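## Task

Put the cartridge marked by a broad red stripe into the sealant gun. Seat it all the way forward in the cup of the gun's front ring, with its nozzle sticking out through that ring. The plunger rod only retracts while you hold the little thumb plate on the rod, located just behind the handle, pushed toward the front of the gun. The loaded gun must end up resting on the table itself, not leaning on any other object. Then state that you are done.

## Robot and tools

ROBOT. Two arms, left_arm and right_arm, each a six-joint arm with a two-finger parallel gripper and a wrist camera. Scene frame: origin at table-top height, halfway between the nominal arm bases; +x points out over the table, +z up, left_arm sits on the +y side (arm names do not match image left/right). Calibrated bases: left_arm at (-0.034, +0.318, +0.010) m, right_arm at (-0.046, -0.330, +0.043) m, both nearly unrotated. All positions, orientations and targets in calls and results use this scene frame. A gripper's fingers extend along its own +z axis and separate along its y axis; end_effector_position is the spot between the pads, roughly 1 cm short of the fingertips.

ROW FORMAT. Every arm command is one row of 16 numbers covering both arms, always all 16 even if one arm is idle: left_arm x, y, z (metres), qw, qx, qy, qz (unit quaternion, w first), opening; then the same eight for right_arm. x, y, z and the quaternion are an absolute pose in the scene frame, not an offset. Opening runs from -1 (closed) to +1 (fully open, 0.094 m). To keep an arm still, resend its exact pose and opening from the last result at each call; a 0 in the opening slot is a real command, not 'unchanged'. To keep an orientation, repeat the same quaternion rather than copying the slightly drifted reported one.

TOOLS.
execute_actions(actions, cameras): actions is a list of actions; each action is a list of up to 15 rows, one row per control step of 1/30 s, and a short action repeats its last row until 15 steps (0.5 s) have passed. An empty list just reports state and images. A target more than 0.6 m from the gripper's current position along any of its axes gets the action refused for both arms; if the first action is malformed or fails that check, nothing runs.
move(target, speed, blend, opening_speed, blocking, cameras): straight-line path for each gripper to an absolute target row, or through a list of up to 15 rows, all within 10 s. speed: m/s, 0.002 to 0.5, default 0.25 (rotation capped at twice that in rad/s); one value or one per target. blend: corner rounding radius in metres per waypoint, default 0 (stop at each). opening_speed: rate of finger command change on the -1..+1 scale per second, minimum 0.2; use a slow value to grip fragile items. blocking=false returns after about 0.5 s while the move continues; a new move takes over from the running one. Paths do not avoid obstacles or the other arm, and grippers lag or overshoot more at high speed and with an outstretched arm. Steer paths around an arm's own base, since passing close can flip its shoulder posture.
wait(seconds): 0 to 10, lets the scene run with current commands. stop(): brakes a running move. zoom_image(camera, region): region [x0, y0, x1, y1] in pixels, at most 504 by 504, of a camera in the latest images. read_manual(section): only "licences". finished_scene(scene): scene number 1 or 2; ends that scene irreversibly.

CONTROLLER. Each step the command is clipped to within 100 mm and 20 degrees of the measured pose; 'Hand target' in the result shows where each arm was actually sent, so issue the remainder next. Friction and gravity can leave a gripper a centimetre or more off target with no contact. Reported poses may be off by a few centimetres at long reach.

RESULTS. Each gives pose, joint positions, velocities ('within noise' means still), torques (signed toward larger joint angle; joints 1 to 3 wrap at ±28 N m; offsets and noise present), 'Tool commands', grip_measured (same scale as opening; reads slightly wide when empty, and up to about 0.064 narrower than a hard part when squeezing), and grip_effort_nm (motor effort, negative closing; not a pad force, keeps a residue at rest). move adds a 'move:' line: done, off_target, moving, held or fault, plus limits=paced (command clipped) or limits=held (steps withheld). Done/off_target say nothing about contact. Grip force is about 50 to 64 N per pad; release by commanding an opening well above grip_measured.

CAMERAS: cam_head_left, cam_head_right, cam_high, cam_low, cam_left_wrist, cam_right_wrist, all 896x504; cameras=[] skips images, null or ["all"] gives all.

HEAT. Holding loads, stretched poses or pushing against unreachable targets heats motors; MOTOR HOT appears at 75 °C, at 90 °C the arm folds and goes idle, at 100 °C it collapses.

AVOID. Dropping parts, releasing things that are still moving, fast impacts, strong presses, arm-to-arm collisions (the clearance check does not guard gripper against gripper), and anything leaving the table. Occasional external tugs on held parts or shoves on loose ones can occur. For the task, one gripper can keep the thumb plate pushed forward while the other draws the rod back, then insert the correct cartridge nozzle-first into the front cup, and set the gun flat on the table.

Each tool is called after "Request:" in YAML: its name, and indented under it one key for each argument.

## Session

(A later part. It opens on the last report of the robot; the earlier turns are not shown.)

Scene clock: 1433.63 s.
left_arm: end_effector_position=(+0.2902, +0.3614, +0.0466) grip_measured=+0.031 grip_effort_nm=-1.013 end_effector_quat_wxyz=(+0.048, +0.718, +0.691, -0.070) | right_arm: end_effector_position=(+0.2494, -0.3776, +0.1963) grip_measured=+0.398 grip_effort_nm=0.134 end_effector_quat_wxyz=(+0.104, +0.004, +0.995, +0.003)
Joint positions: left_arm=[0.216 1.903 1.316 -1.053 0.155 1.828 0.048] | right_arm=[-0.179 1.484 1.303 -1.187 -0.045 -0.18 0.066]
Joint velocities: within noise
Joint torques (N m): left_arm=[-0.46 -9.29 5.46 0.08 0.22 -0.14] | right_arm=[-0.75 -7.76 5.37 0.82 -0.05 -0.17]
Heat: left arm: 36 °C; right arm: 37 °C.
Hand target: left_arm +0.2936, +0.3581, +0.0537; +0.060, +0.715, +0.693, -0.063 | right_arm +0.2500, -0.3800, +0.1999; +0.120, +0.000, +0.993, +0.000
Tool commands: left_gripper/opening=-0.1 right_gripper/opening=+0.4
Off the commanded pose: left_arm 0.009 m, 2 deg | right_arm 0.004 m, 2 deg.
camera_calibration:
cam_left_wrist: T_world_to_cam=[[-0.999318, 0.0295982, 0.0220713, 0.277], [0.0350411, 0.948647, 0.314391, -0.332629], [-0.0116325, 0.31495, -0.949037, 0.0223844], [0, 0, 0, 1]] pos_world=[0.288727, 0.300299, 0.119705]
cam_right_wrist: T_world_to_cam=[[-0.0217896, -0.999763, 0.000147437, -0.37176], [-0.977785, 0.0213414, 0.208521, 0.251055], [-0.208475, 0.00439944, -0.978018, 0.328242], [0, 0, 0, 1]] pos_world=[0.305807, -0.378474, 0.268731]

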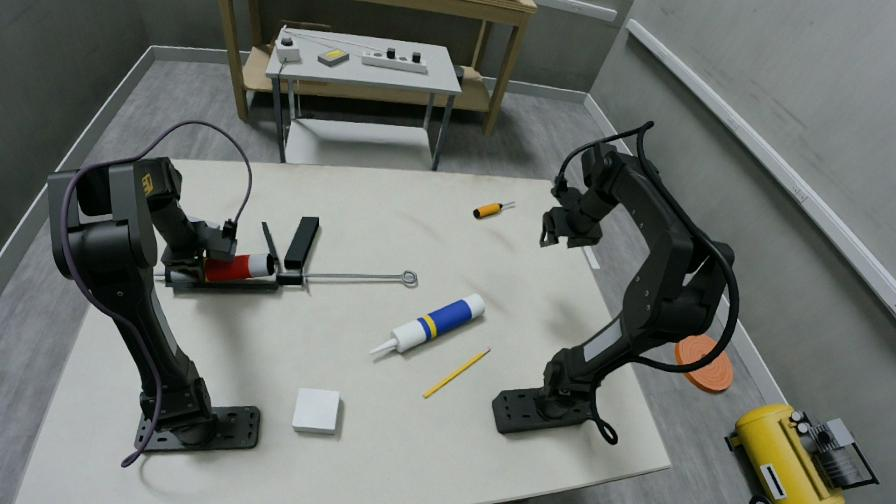

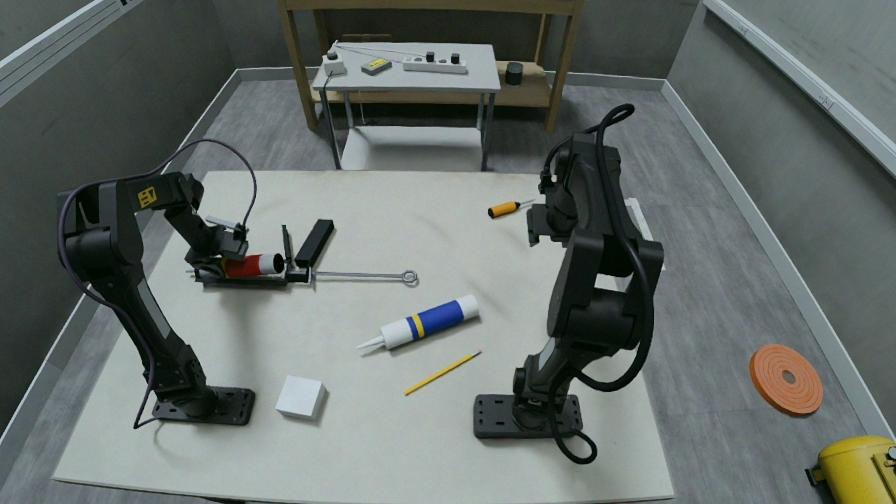

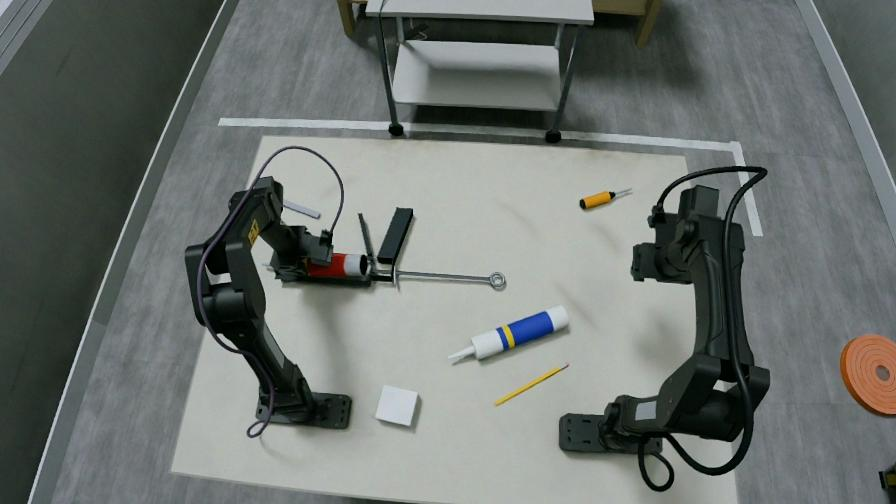

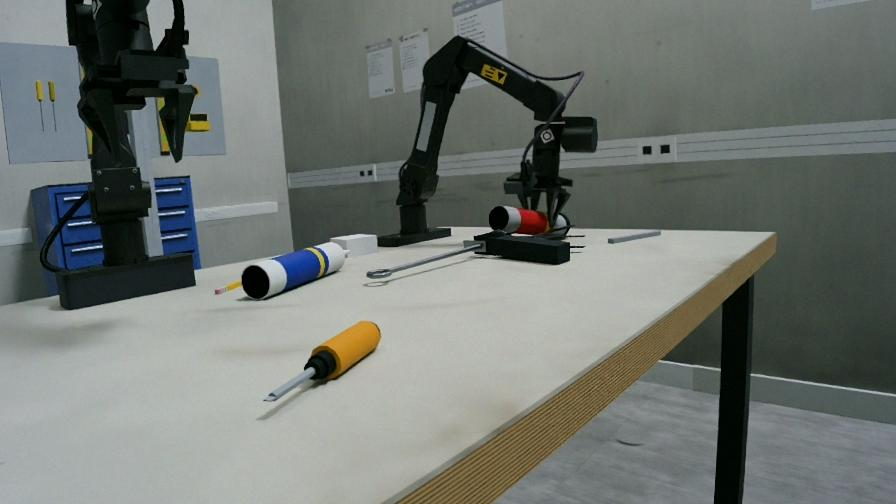

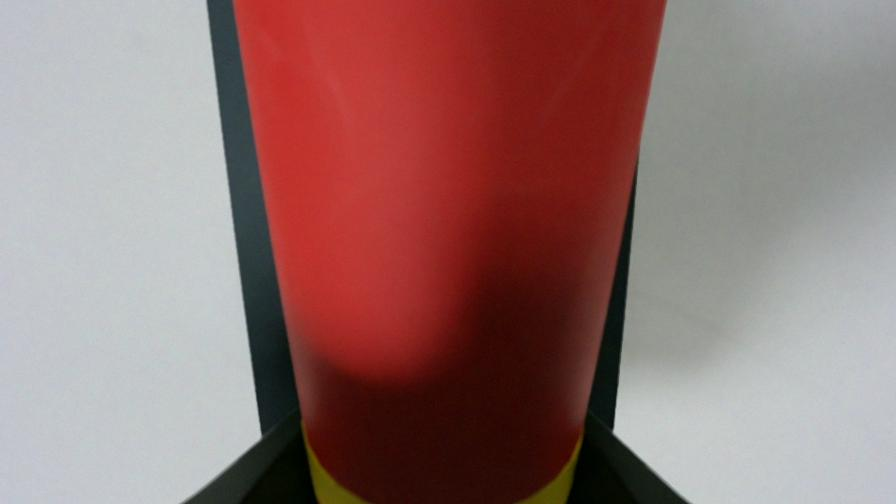

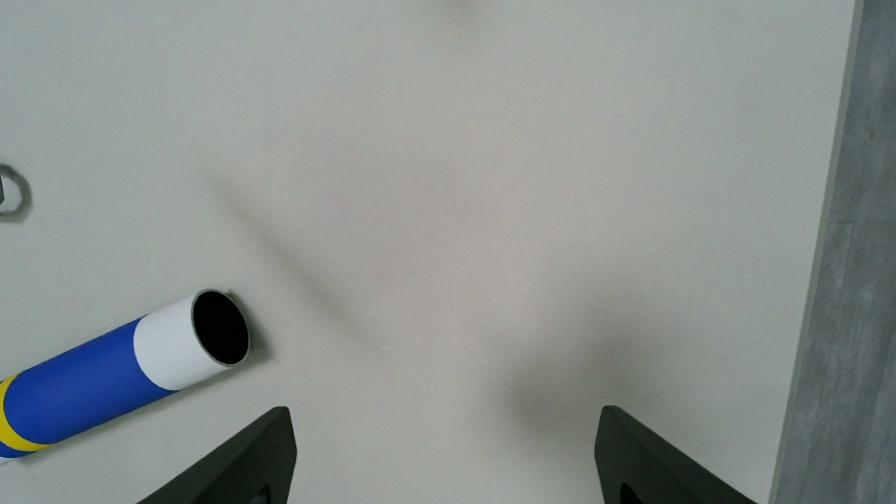

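Request:
move:
  target: [0.294, 0.3605, 0.0505, 0.0364, 0.7166, 0.6956, -0.0375, -0.1, 0.25, -0.38, 0.20, 0.12, 0, 0.9927, 0, 0.4]
  speed: 0.03
  cameras: ["cam_high","cam_head_right","cam_low"]

Request:
zoom_image:
  camera: "cam_high"
  region: [260, 230, 400, 300]

Request:
zoom_image:
  camera: "cam_head_right"
  region: [180, 225, 320, 300]

Request:
zoom_image:
  camera: "cam_low"
  region: [480, 190, 600, 260]

Scene clock: 1453.50 s.
left_arm: end_effector_position=(+0.2904, +0.3609, +0.0416) grip_measured=+0.031 grip_effort_nm=-1.018 end_effector_quat_wxyz=(+0.026, +0.720, +0.691, -0.053) | right_arm: end_effector_position=(+0.2494, -0.3776, +0.1963) grip_measured=+0.398 grip_effort_nm=0.129 end_effector_quat_wxyz=(+0.104, +0.004, +0.995, +0.003)
Joint positions: left_arm=[0.185 1.903 1.301 -1.029 0.102 1.797 0.048] | right_arm=[-0.179 1.484 1.303 -1.187 -0.045 -0.18 0.066]
Joint velocities: within noise
Joint torques (N m): left_arm=[-0.29 -10.37 5.14 0.11 0.04 -0.15] | right_arm=[-0.75 -7.75 5.37 0.82 -0.05 -0.17]
Heat: left arm: 36 °C; right arm: 37 °C.
Hand target: left_arm +0.2934, +0.3603, +0.0507; +0.036, +0.717, +0.695, -0.039 | right_arm +0.2500, -0.3800, +0.1999; +0.120, +0.000, +0.993, +0.000
Off the commanded pose: left_arm 0.010 m, 2 deg | right_arm 0.004 m, 2 deg.
move: done
Images, in order (width x height): cam_head_right 896x504, cam_high 896x504, cam_low 896x504.

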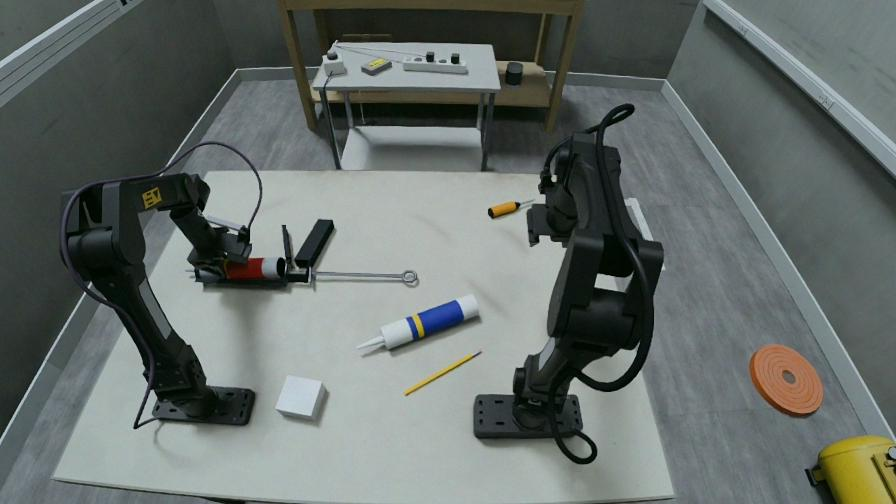

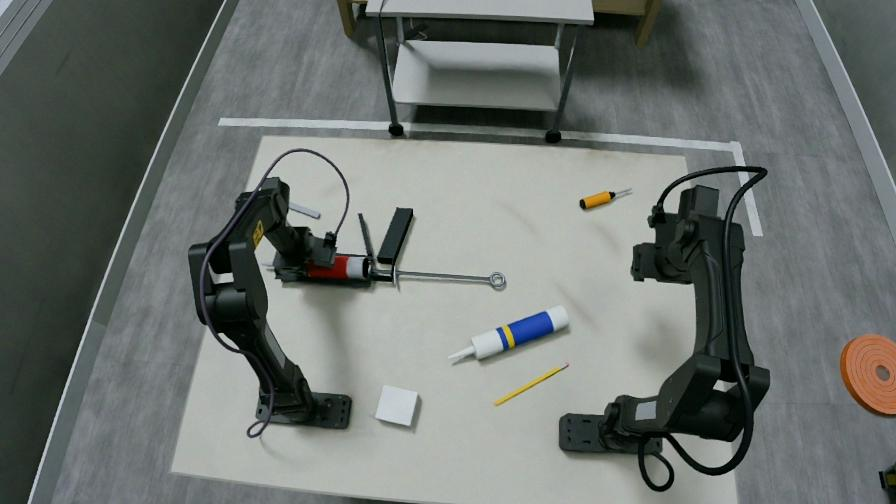

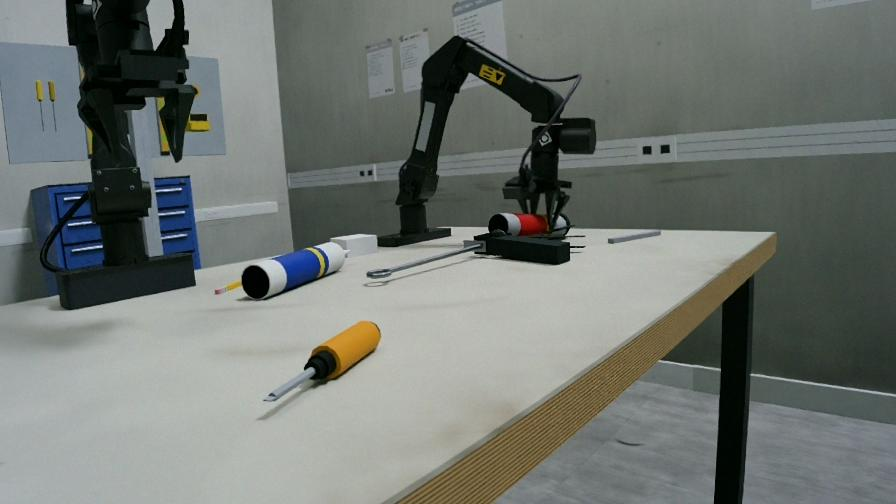

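Scaled by 3.600 from the camera's 896x504 image, which has a finer 1280x720 frame.

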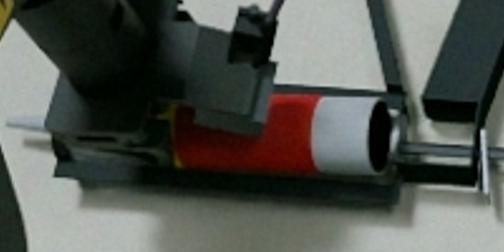

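Scaled by 3.600 from the camera's 896x504 image, which has a finer 1280x720 frame.

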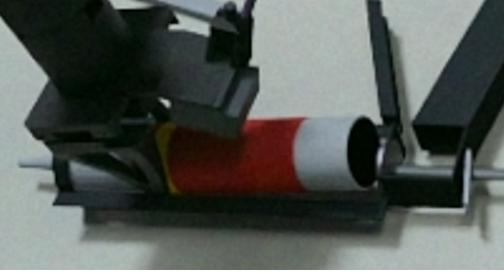

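Scaled by 4.200 from the camera's 896x504 image, which has a finer 1280x720 frame.

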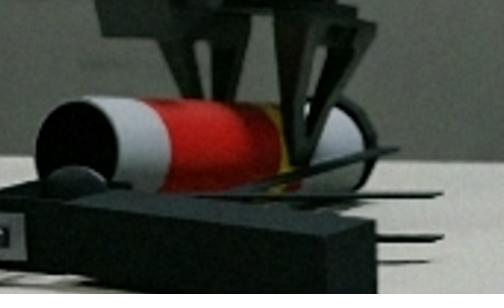

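Request:
move:
  target: [0.294, 0.3615, 0.049, 0.0182, 0.7173, 0.6963, -0.0188, -0.1, 0.25, -0.38, 0.20, 0.12, 0, 0.9927, 0, 0.4]
  speed: 0.03
  cameras: ["cam_high","cam_head_right","cam_low"]

Request:
zoom_image:
  camera: "cam_high"
  region: [260, 230, 400, 300]

Request:
zoom_image:
  camera: "cam_head_right"
  region: [180, 225, 320, 300]

Request:
zoom_image:
  camera: "cam_low"
  region: [480, 190, 600, 260]

Scene clock: 1477.30 s.
left_arm: end_effector_position=(+0.2904, +0.3605, +0.0406) grip_measured=+0.031 grip_effort_nm=-1.018 end_effector_quat_wxyz=(+0.007, +0.718, +0.694, -0.041) | right_arm: end_effector_position=(+0.2494, -0.3776, +0.1963) grip_measured=+0.398 grip_effort_nm=0.134 end_effector_quat_wxyz=(+0.104, +0.004, +0.995, +0.003)
Joint positions: left_arm=[0.161 1.903 1.3 -1.026 0.059 1.765 0.048] | right_arm=[-0.179 1.484 1.303 -1.187 -0.045 -0.18 0.066]
Joint velocities: within noise
Joint torques (N m): left_arm=[-0.31 -10.88 4.08 0.23 -0.02 -0.07] | right_arm=[-0.76 -7.76 5.37 0.82 -0.05 -0.17]
Heat: left arm: 37 °C; right arm: 36 °C.
Hand target: left_arm +0.2929, +0.3611, +0.0487; +0.017, +0.717, +0.696, -0.021 | right_arm +0.2500, -0.3800, +0.1999; +0.120, +0.000, +0.993, +0.000
Off the commanded pose: left_arm 0.009 m, 3 deg | right_arm 0.004 m, 2 deg.
move: off_target (left_arm)
Images, in order (width x height): cam_head_right 896x504, cam_high 896x504, cam_low 896x504.

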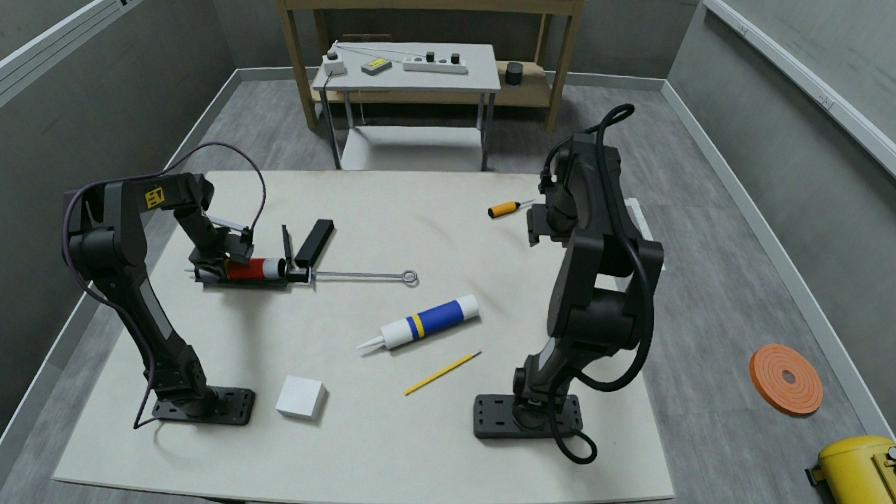

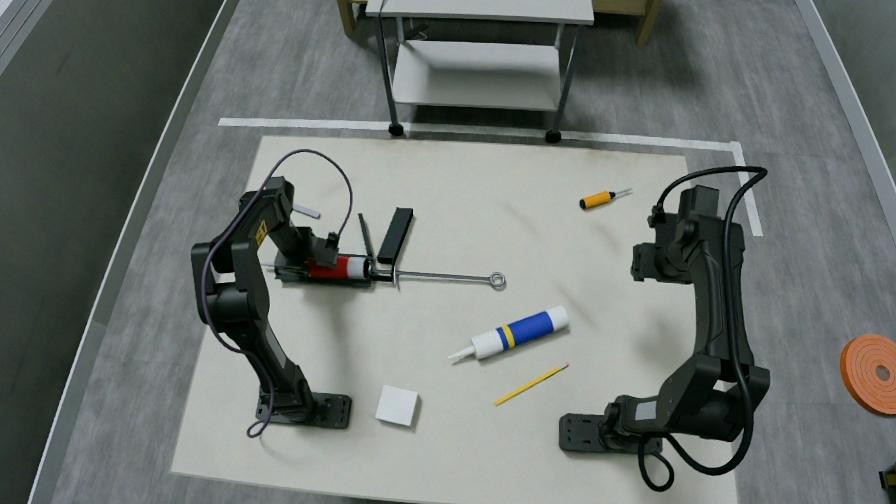

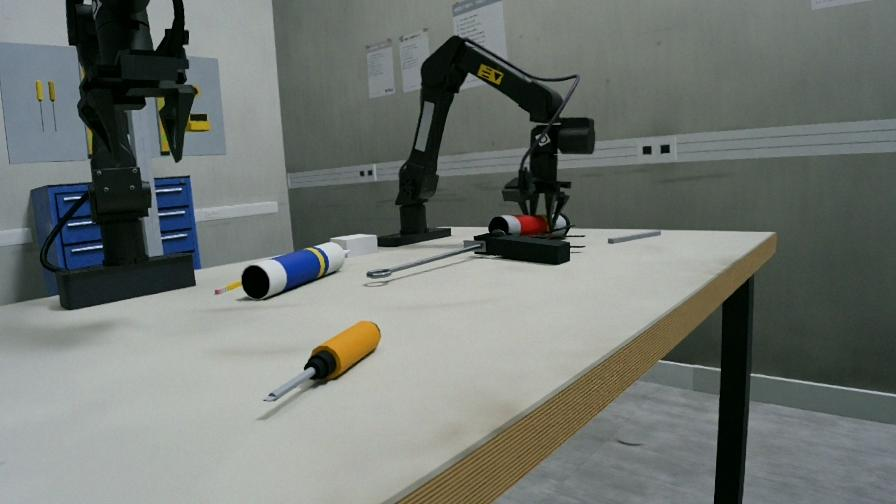

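Scaled by 3.600 from the camera's 896x504 image, which has a finer 1280x720 frame.

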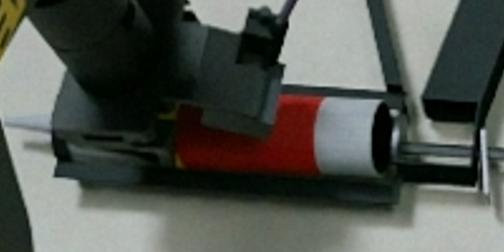

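Scaled by 3.600 from the camera's 896x504 image, which has a finer 1280x720 frame.

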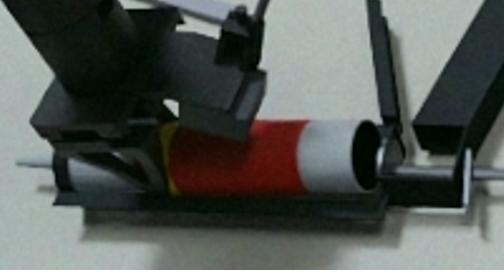

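Scaled by 4.200 from the camera's 896x504 image, which has a finer 1280x720 frame.

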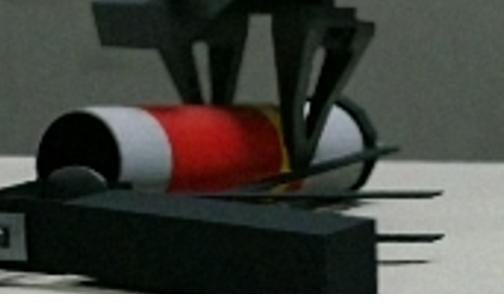

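Request:
move:
  target: [0.294, 0.363, 0.048, 0.0, 0.7175, 0.6965, 0.0, -0.1, 0.25, -0.38, 0.20, 0.12, 0, 0.9927, 0, 0.4]
  speed: 0.03
  cameras: ["cam_high","cam_head_right","cam_low"]

Request:
zoom_image:
  camera: "cam_high"
  region: [260, 230, 400, 300]

Request:
zoom_image:
  camera: "cam_head_right"
  region: [180, 225, 320, 300]

Request:
zoom_image:
  camera: "cam_low"
  region: [480, 190, 600, 260]

Scene clock: 1492.90 s.
left_arm: end_effector_position=(+0.2897, +0.3605, +0.0396) grip_measured=+0.031 grip_effort_nm=-1.013 end_effector_quat_wxyz=(-0.008, +0.719, +0.694, -0.025) | right_arm: end_effector_position=(+0.2494, -0.3776, +0.1963) grip_measured=+0.398 grip_effort_nm=0.139 end_effector_quat_wxyz=(+0.104, +0.004, +0.995, +0.003)
Joint positions: left_arm=[0.138 1.894 1.284 -1.01 0.016 1.742 0.048] | right_arm=[-0.179 1.484 1.303 -1.187 -0.045 -0.18 0.066]
Joint velocities: within noise
Joint torques (N m): left_arm=[-0.17 -10.59 4.46 0.28 -0.13 -0.09] | right_arm=[-0.75 -7.73 5.38 0.82 -0.06 -0.17]
Heat: left arm: 38 °C; right arm: 36 °C.
Hand target: left_arm +0.2940, +0.3634, +0.0479; +0.000, +0.717, +0.697, +0.000 | right_arm +0.2500, -0.3800, +0.1999; +0.120, +0.000, +0.993, +0.000
Off the commanded pose: left_arm 0.010 m, 3 deg | right_arm 0.004 m, 2 deg.
move: off_target (left_arm)
Images, in order (width x height): cam_head_right 896x504, cam_high 896x504, cam_low 896x504.

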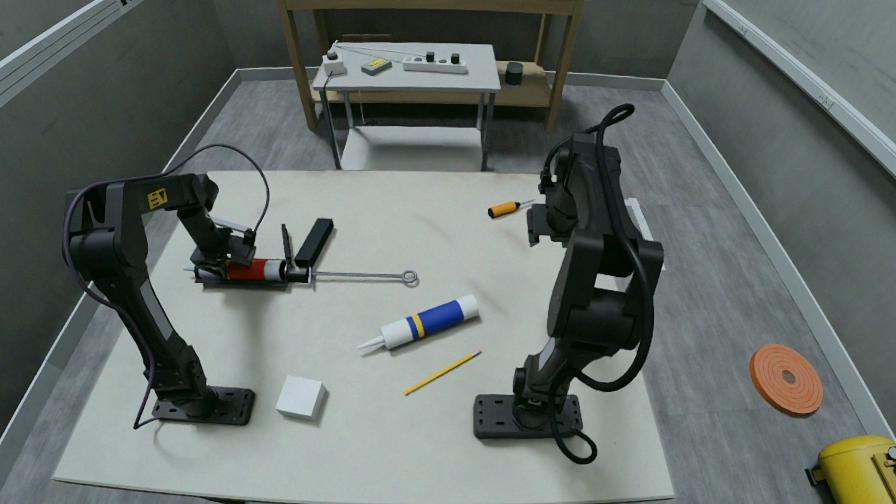

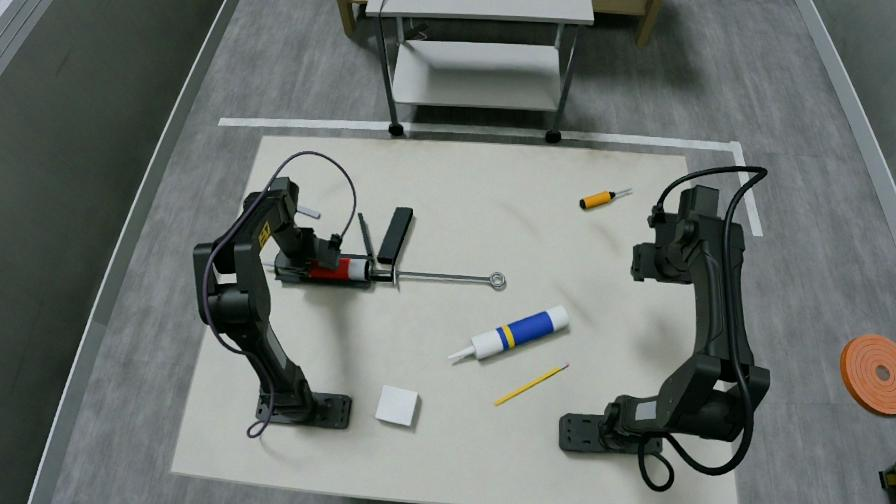

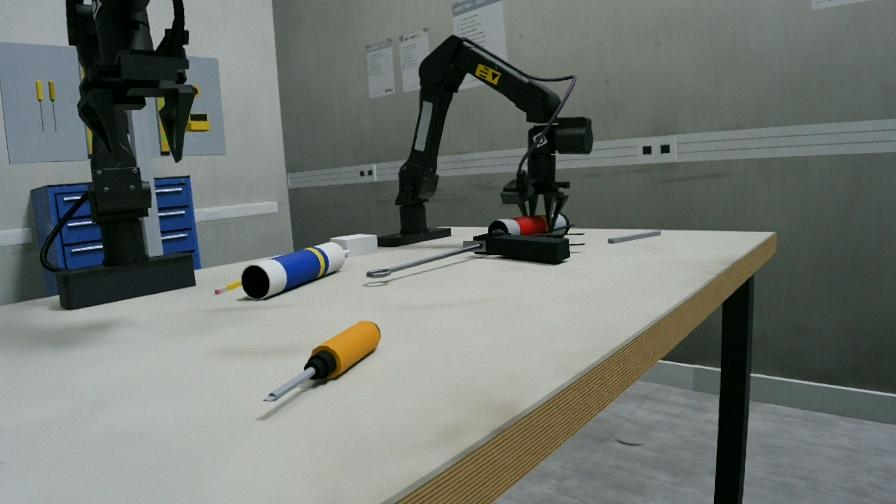

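Scaled by 3.600 from the camera's 896x504 image, which has a finer 1280x720 frame.

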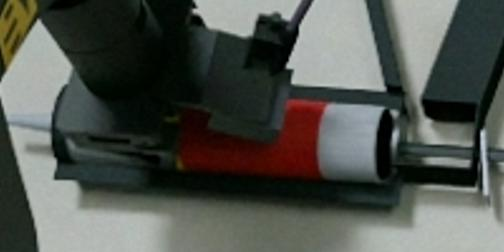

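Scaled by 3.600 from the camera's 896x504 image, which has a finer 1280x720 frame.

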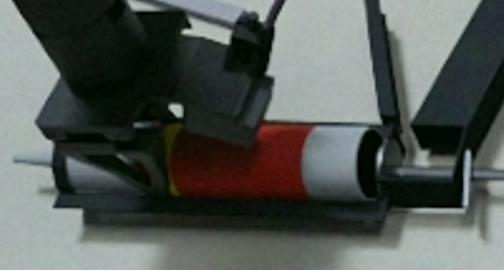

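Scaled by 4.200 from the camera's 896x504 image, which has a finer 1280x720 frame.

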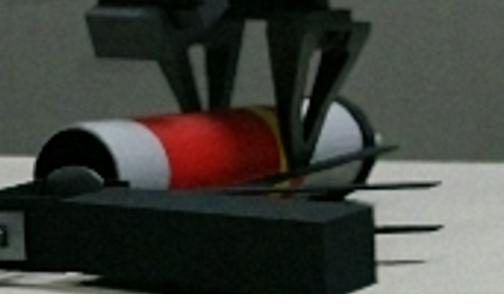

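Request:
move:
  target: [0.294, 0.372, 0.047, -0.006, 0.7175, 0.6965, 0.006, -0.1, 0.25, -0.38, 0.20, 0.12, 0, 0.9927, 0, 0.4]
  speed: 0.03
  cameras: ["cam_high","cam_head_right","cam_low"]

Request:
zoom_image:
  camera: "cam_high"
  region: [260, 230, 400, 300]

Request:
zoom_image:
  camera: "cam_head_right"
  region: [180, 225, 320, 300]

Request:
zoom_image:
  camera: "cam_low"
  region: [480, 190, 600, 260]

Scene clock: 1508.40 s.
left_arm: end_effector_position=(+0.2897, +0.3605, +0.0396) grip_measured=+0.031 grip_effort_nm=-1.013 end_effector_quat_wxyz=(-0.008, +0.719, +0.694, -0.025) | right_arm: end_effector_position=(+0.2494, -0.3776, +0.1963) grip_measured=+0.398 grip_effort_nm=0.134 end_effector_quat_wxyz=(+0.104, +0.004, +0.995, +0.003)
Joint positions: left_arm=[0.138 1.894 1.284 -1.01 0.016 1.742 0.048] | right_arm=[-0.179 1.484 1.303 -1.187 -0.045 -0.18 0.066]
Joint velocities: within noise
Joint torques (N m): left_arm=[1.25 -10.22 4.48 0.32 -0.22 0.08] | right_arm=[-0.76 -7.75 5.38 0.82 -0.05 -0.17]
Heat: left arm: 35 °C; right arm: 36 °C.
Hand target: left_arm +0.2941, +0.3703, +0.0470; -0.003, +0.717, +0.697, +0.003 | right_arm +0.2500, -0.3800, +0.1999; +0.120, +0.000, +0.993, +0.000
Off the commanded pose: left_arm 0.014 m, 4 deg | right_arm 0.004 m, 2 deg.
move: off_target (left_arm)
Images, in order (width x height): cam_head_right 896x504, cam_high 896x504, cam_low 896x504.

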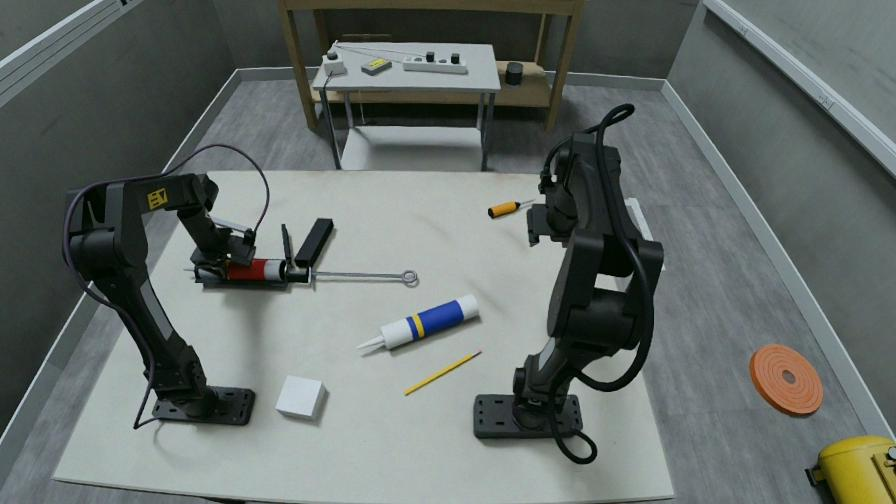

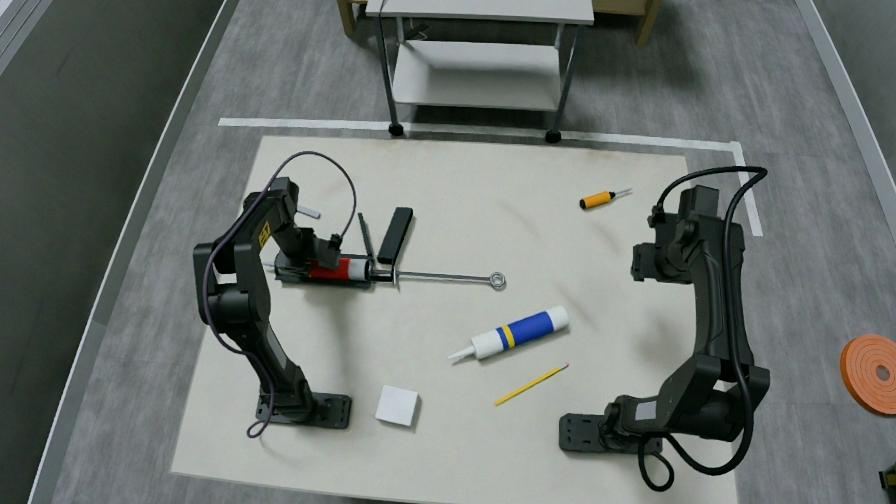

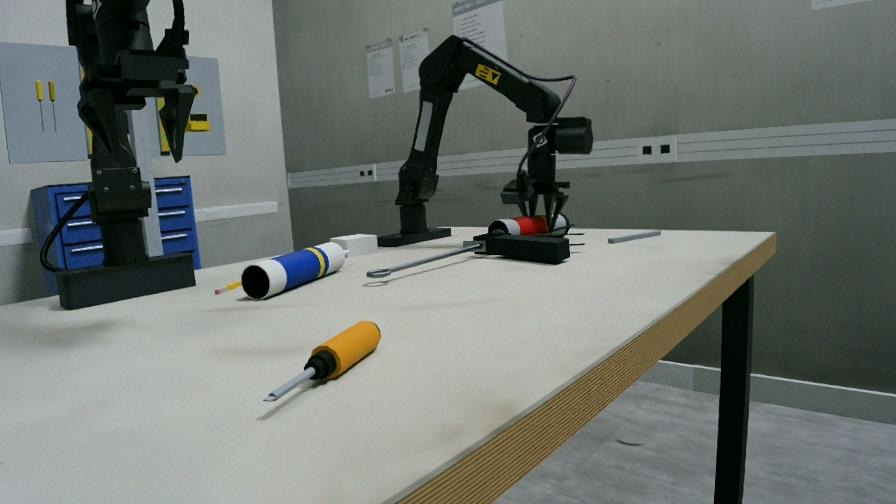

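Scaled by 3.600 from the camera's 896x504 image, which has a finer 1280x720 frame.

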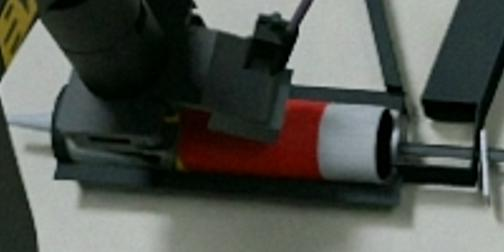

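Scaled by 3.600 from the camera's 896x504 image, which has a finer 1280x720 frame.

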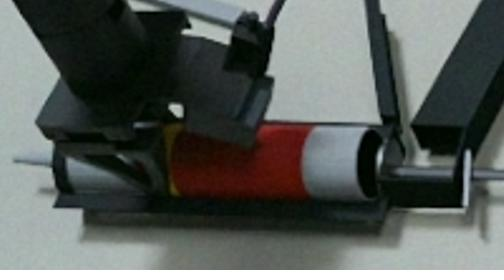

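Scaled by 4.200 from the camera's 896x504 image, which has a finer 1280x720 frame.

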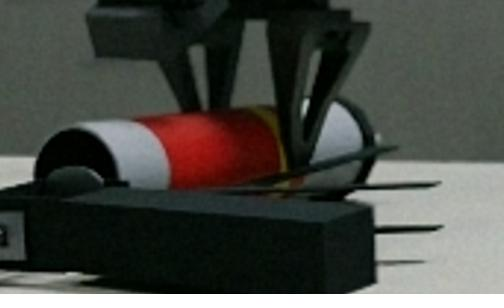

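Request:
move:
  target: [0.294, 0.386, 0.047, -0.006, 0.7175, 0.6965, 0.006, -0.1, 0.25, -0.38, 0.20, 0.12, 0, 0.9927, 0, 0.4]
  speed: 0.03
  cameras: ["cam_high","cam_head_right","cam_low"]

Request:
zoom_image:
  camera: "cam_high"
  region: [260, 230, 400, 300]

Request:
zoom_image:
  camera: "cam_head_right"
  region: [180, 225, 320, 300]

Request:
zoom_image:
  camera: "cam_low"
  region: [480, 190, 600, 260]

Scene clock: 1523.03 s.
left_arm: end_effector_position=(+0.2880, +0.3714, +0.0396) grip_measured=+0.031 grip_effort_nm=-1.023 end_effector_quat_wxyz=(-0.008, +0.716, +0.698, -0.025) | right_arm: end_effector_position=(+0.2494, -0.3776, +0.1963) grip_measured=+0.398 grip_effort_nm=0.129 end_effector_quat_wxyz=(+0.104, +0.004, +0.995, +0.003)
Joint positions: left_arm=[0.171 1.894 1.284 -1.01 0.016 1.767 0.048] | right_arm=[-0.179 1.484 1.303 -1.187 -0.045 -0.18 0.066]
Joint velocities: within noise
Joint torques (N m): left_arm=[1.66 -9.65 5.37 0.31 -0.3 0.27] | right_arm=[-0.75 -7.76 5.38 0.82 -0.05 -0.17]
Heat: left arm: 34 °C; right arm: 36 °C.
Hand target: left_arm +0.2940, +0.3853, +0.0471; -0.006, +0.717, +0.697, +0.005 | right_arm +0.2500, -0.3800, +0.1999; +0.120, +0.000, +0.993, +0.000
Off the commanded pose: left_arm 0.017 m, 4 deg | right_arm 0.004 m, 2 deg.
move: off_target (left_arm)
Images, in order (width x height): cam_head_right 896x504, cam_high 896x504, cam_low 896x504.

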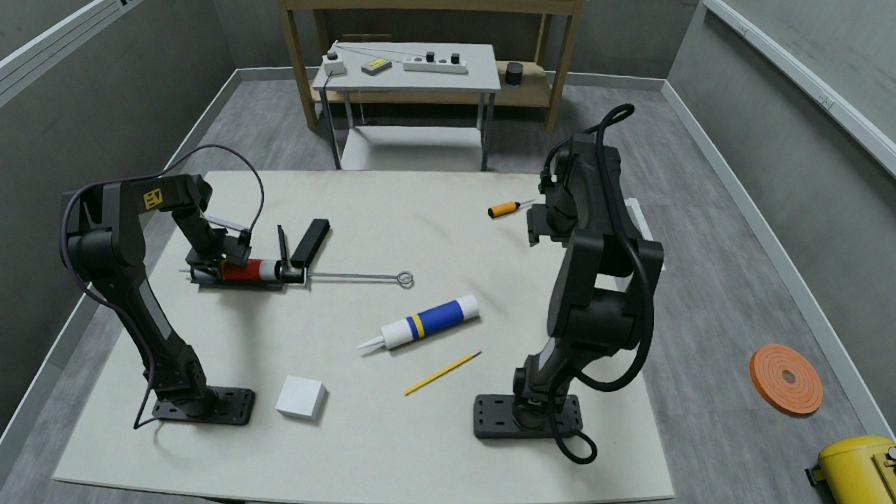

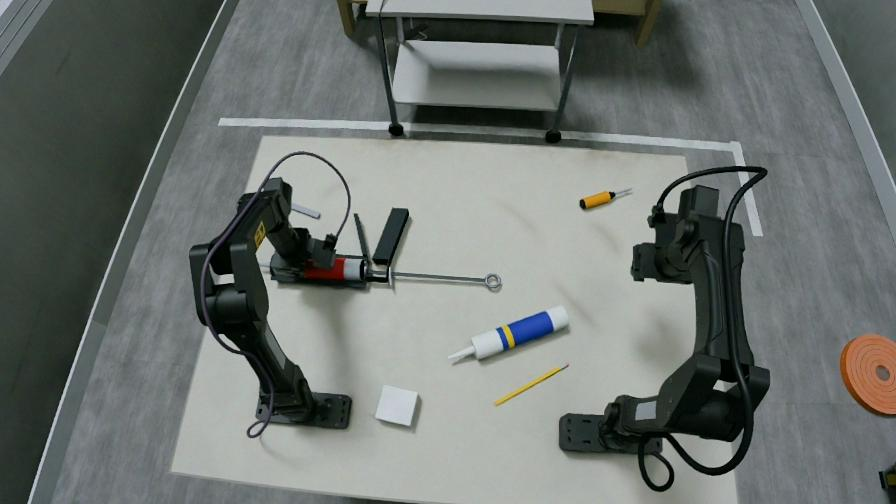

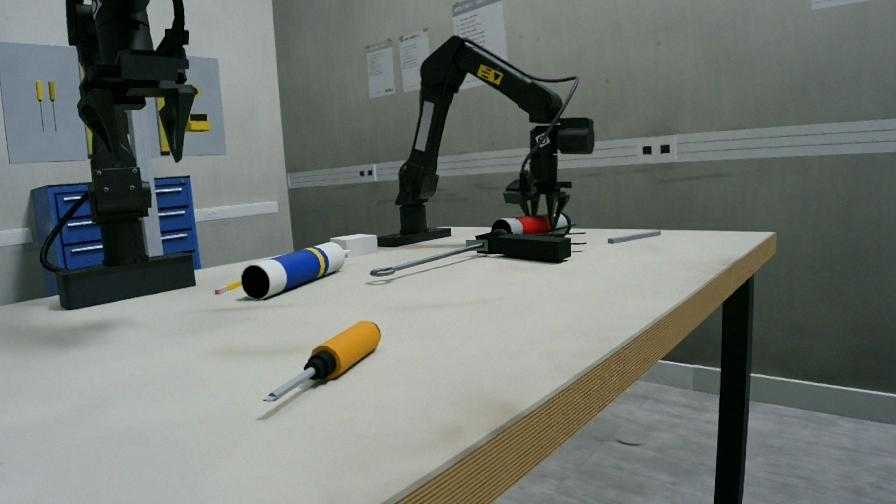

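Scaled by 3.600 from the camera's 896x504 image, which has a finer 1280x720 frame.

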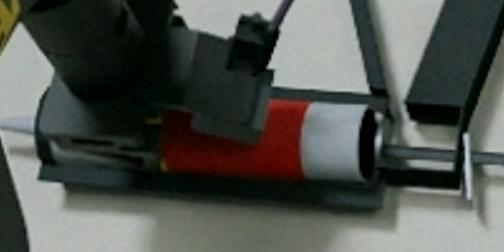

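Scaled by 3.600 from the camera's 896x504 image, which has a finer 1280x720 frame.

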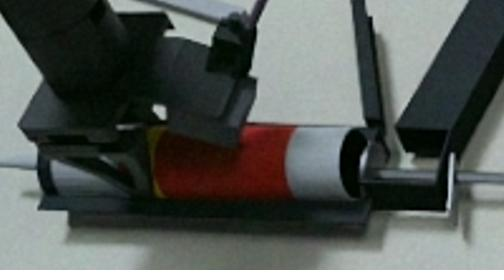

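Scaled by 4.200 from the camera's 896x504 image, which has a finer 1280x720 frame.

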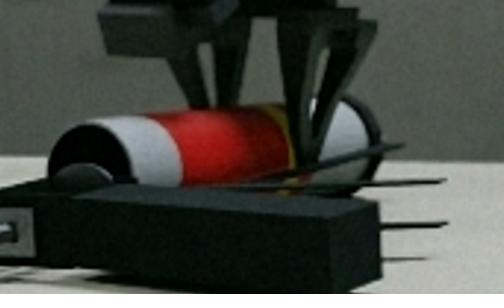

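Request:
zoom_image:
  camera: "cam_high"
  region: [335, 240, 405, 300]

Request:
zoom_image:
  camera: "cam_head_right"
  region: [250, 240, 320, 300]

Request:
zoom_image:
  camera: "cam_head_right"
  region: [170, 240, 240, 300]

Request:
execute_actions:
  actions: []
  cameras: ["cam_head_left"]

Request:
zoom_image:
  camera: "cam_head_left"
  region: [140, 220, 340, 320]

Scaled by 7.200 from the camera's 896x504 image, which has a finer 1280x720 frame.

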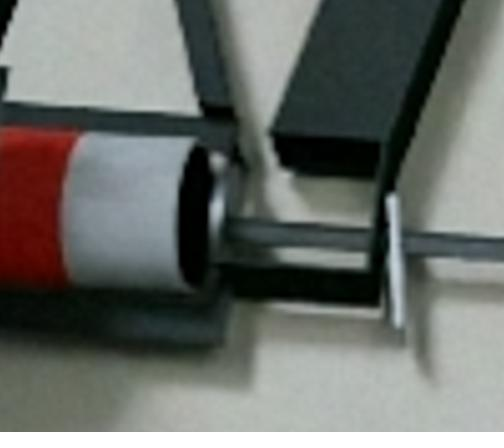

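Scaled by 7.200 from the camera's 896x504 image, which has a finer 1280x720 frame.

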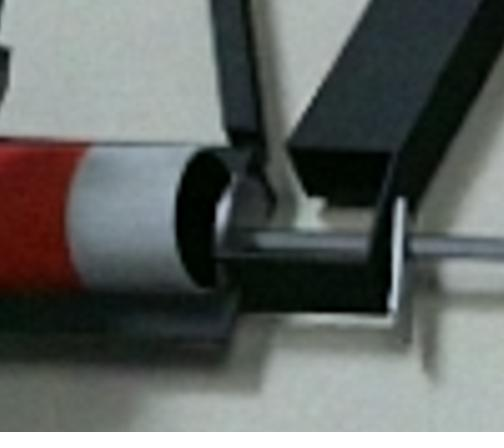

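Scaled by 7.200 from the camera's 896x504 image, which has a finer 1280x720 frame.

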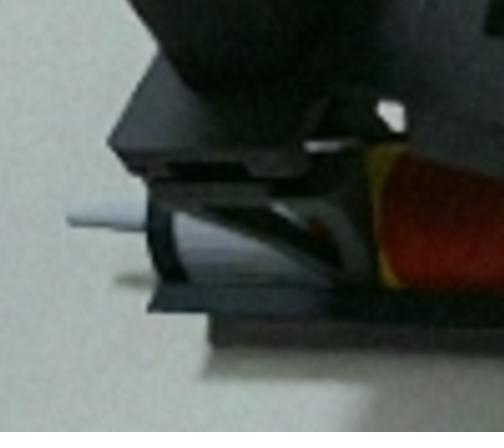

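Scene clock: 1552.70 s.
left_arm: end_effector_position=(+0.2880, +0.3714, +0.0396) grip_measured=+0.031 grip_effort_nm=-1.013 end_effector_quat_wxyz=(-0.008, +0.716, +0.698, -0.025) | right_arm: end_effector_position=(+0.2494, -0.3776, +0.1963) grip_measured=+0.398 grip_effort_nm=0.134 end_effector_quat_wxyz=(+0.104, +0.004, +0.995, +0.003)
Joint positions: left_arm=[0.171 1.894 1.284 -1.01 0.016 1.767 0.048] | right_arm=[-0.179 1.484 1.303 -1.187 -0.045 -0.18 0.066]
Joint velocities: within noise
Joint torques (N m): left_arm=[1.59 -9.68 5.3 0.32 -0.29 0.28] | right_arm=[-0.73 -7.75 5.38 0.82 -0.06 -0.16]
Heat: left arm: 34 °C; right arm: 36 °C.
Hand target: left_arm +0.2940, +0.3853, +0.0471; -0.006, +0.717, +0.697, +0.005 | right_arm +0.2500, -0.3800, +0.1999; +0.120, +0.000, +0.993, +0.000
Tool commands: left_gripper/opening=-0.1 right_gripper/opening=+0.4
Off the commanded pose: left_arm 0.017 m, 4 deg | right_arm 0.004 m, 2 deg.
Images, in order (width x height): cam_head_left 896x504.

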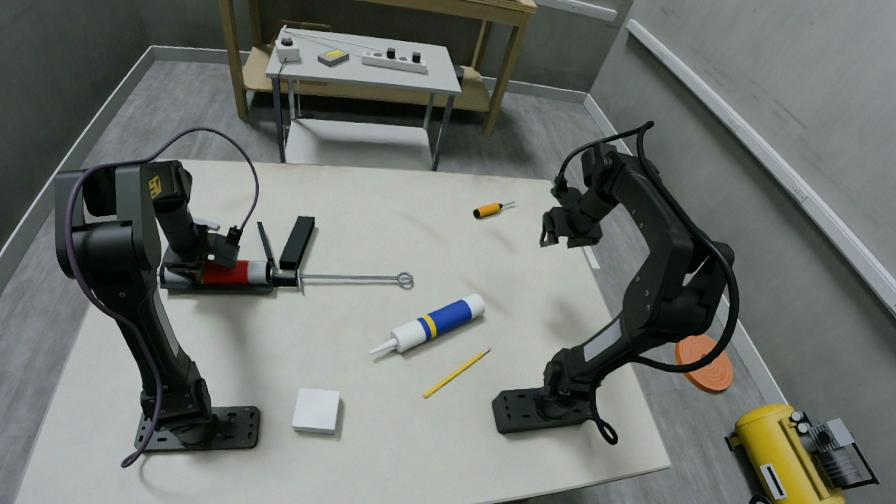

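Scaled by 2.520 from the camera's 896x504 image, which has a finer 1280x720 frame.

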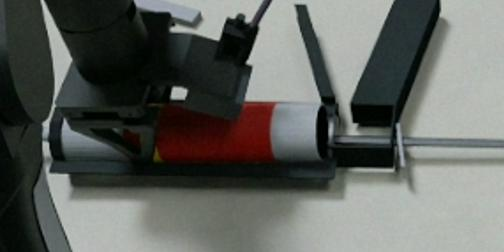

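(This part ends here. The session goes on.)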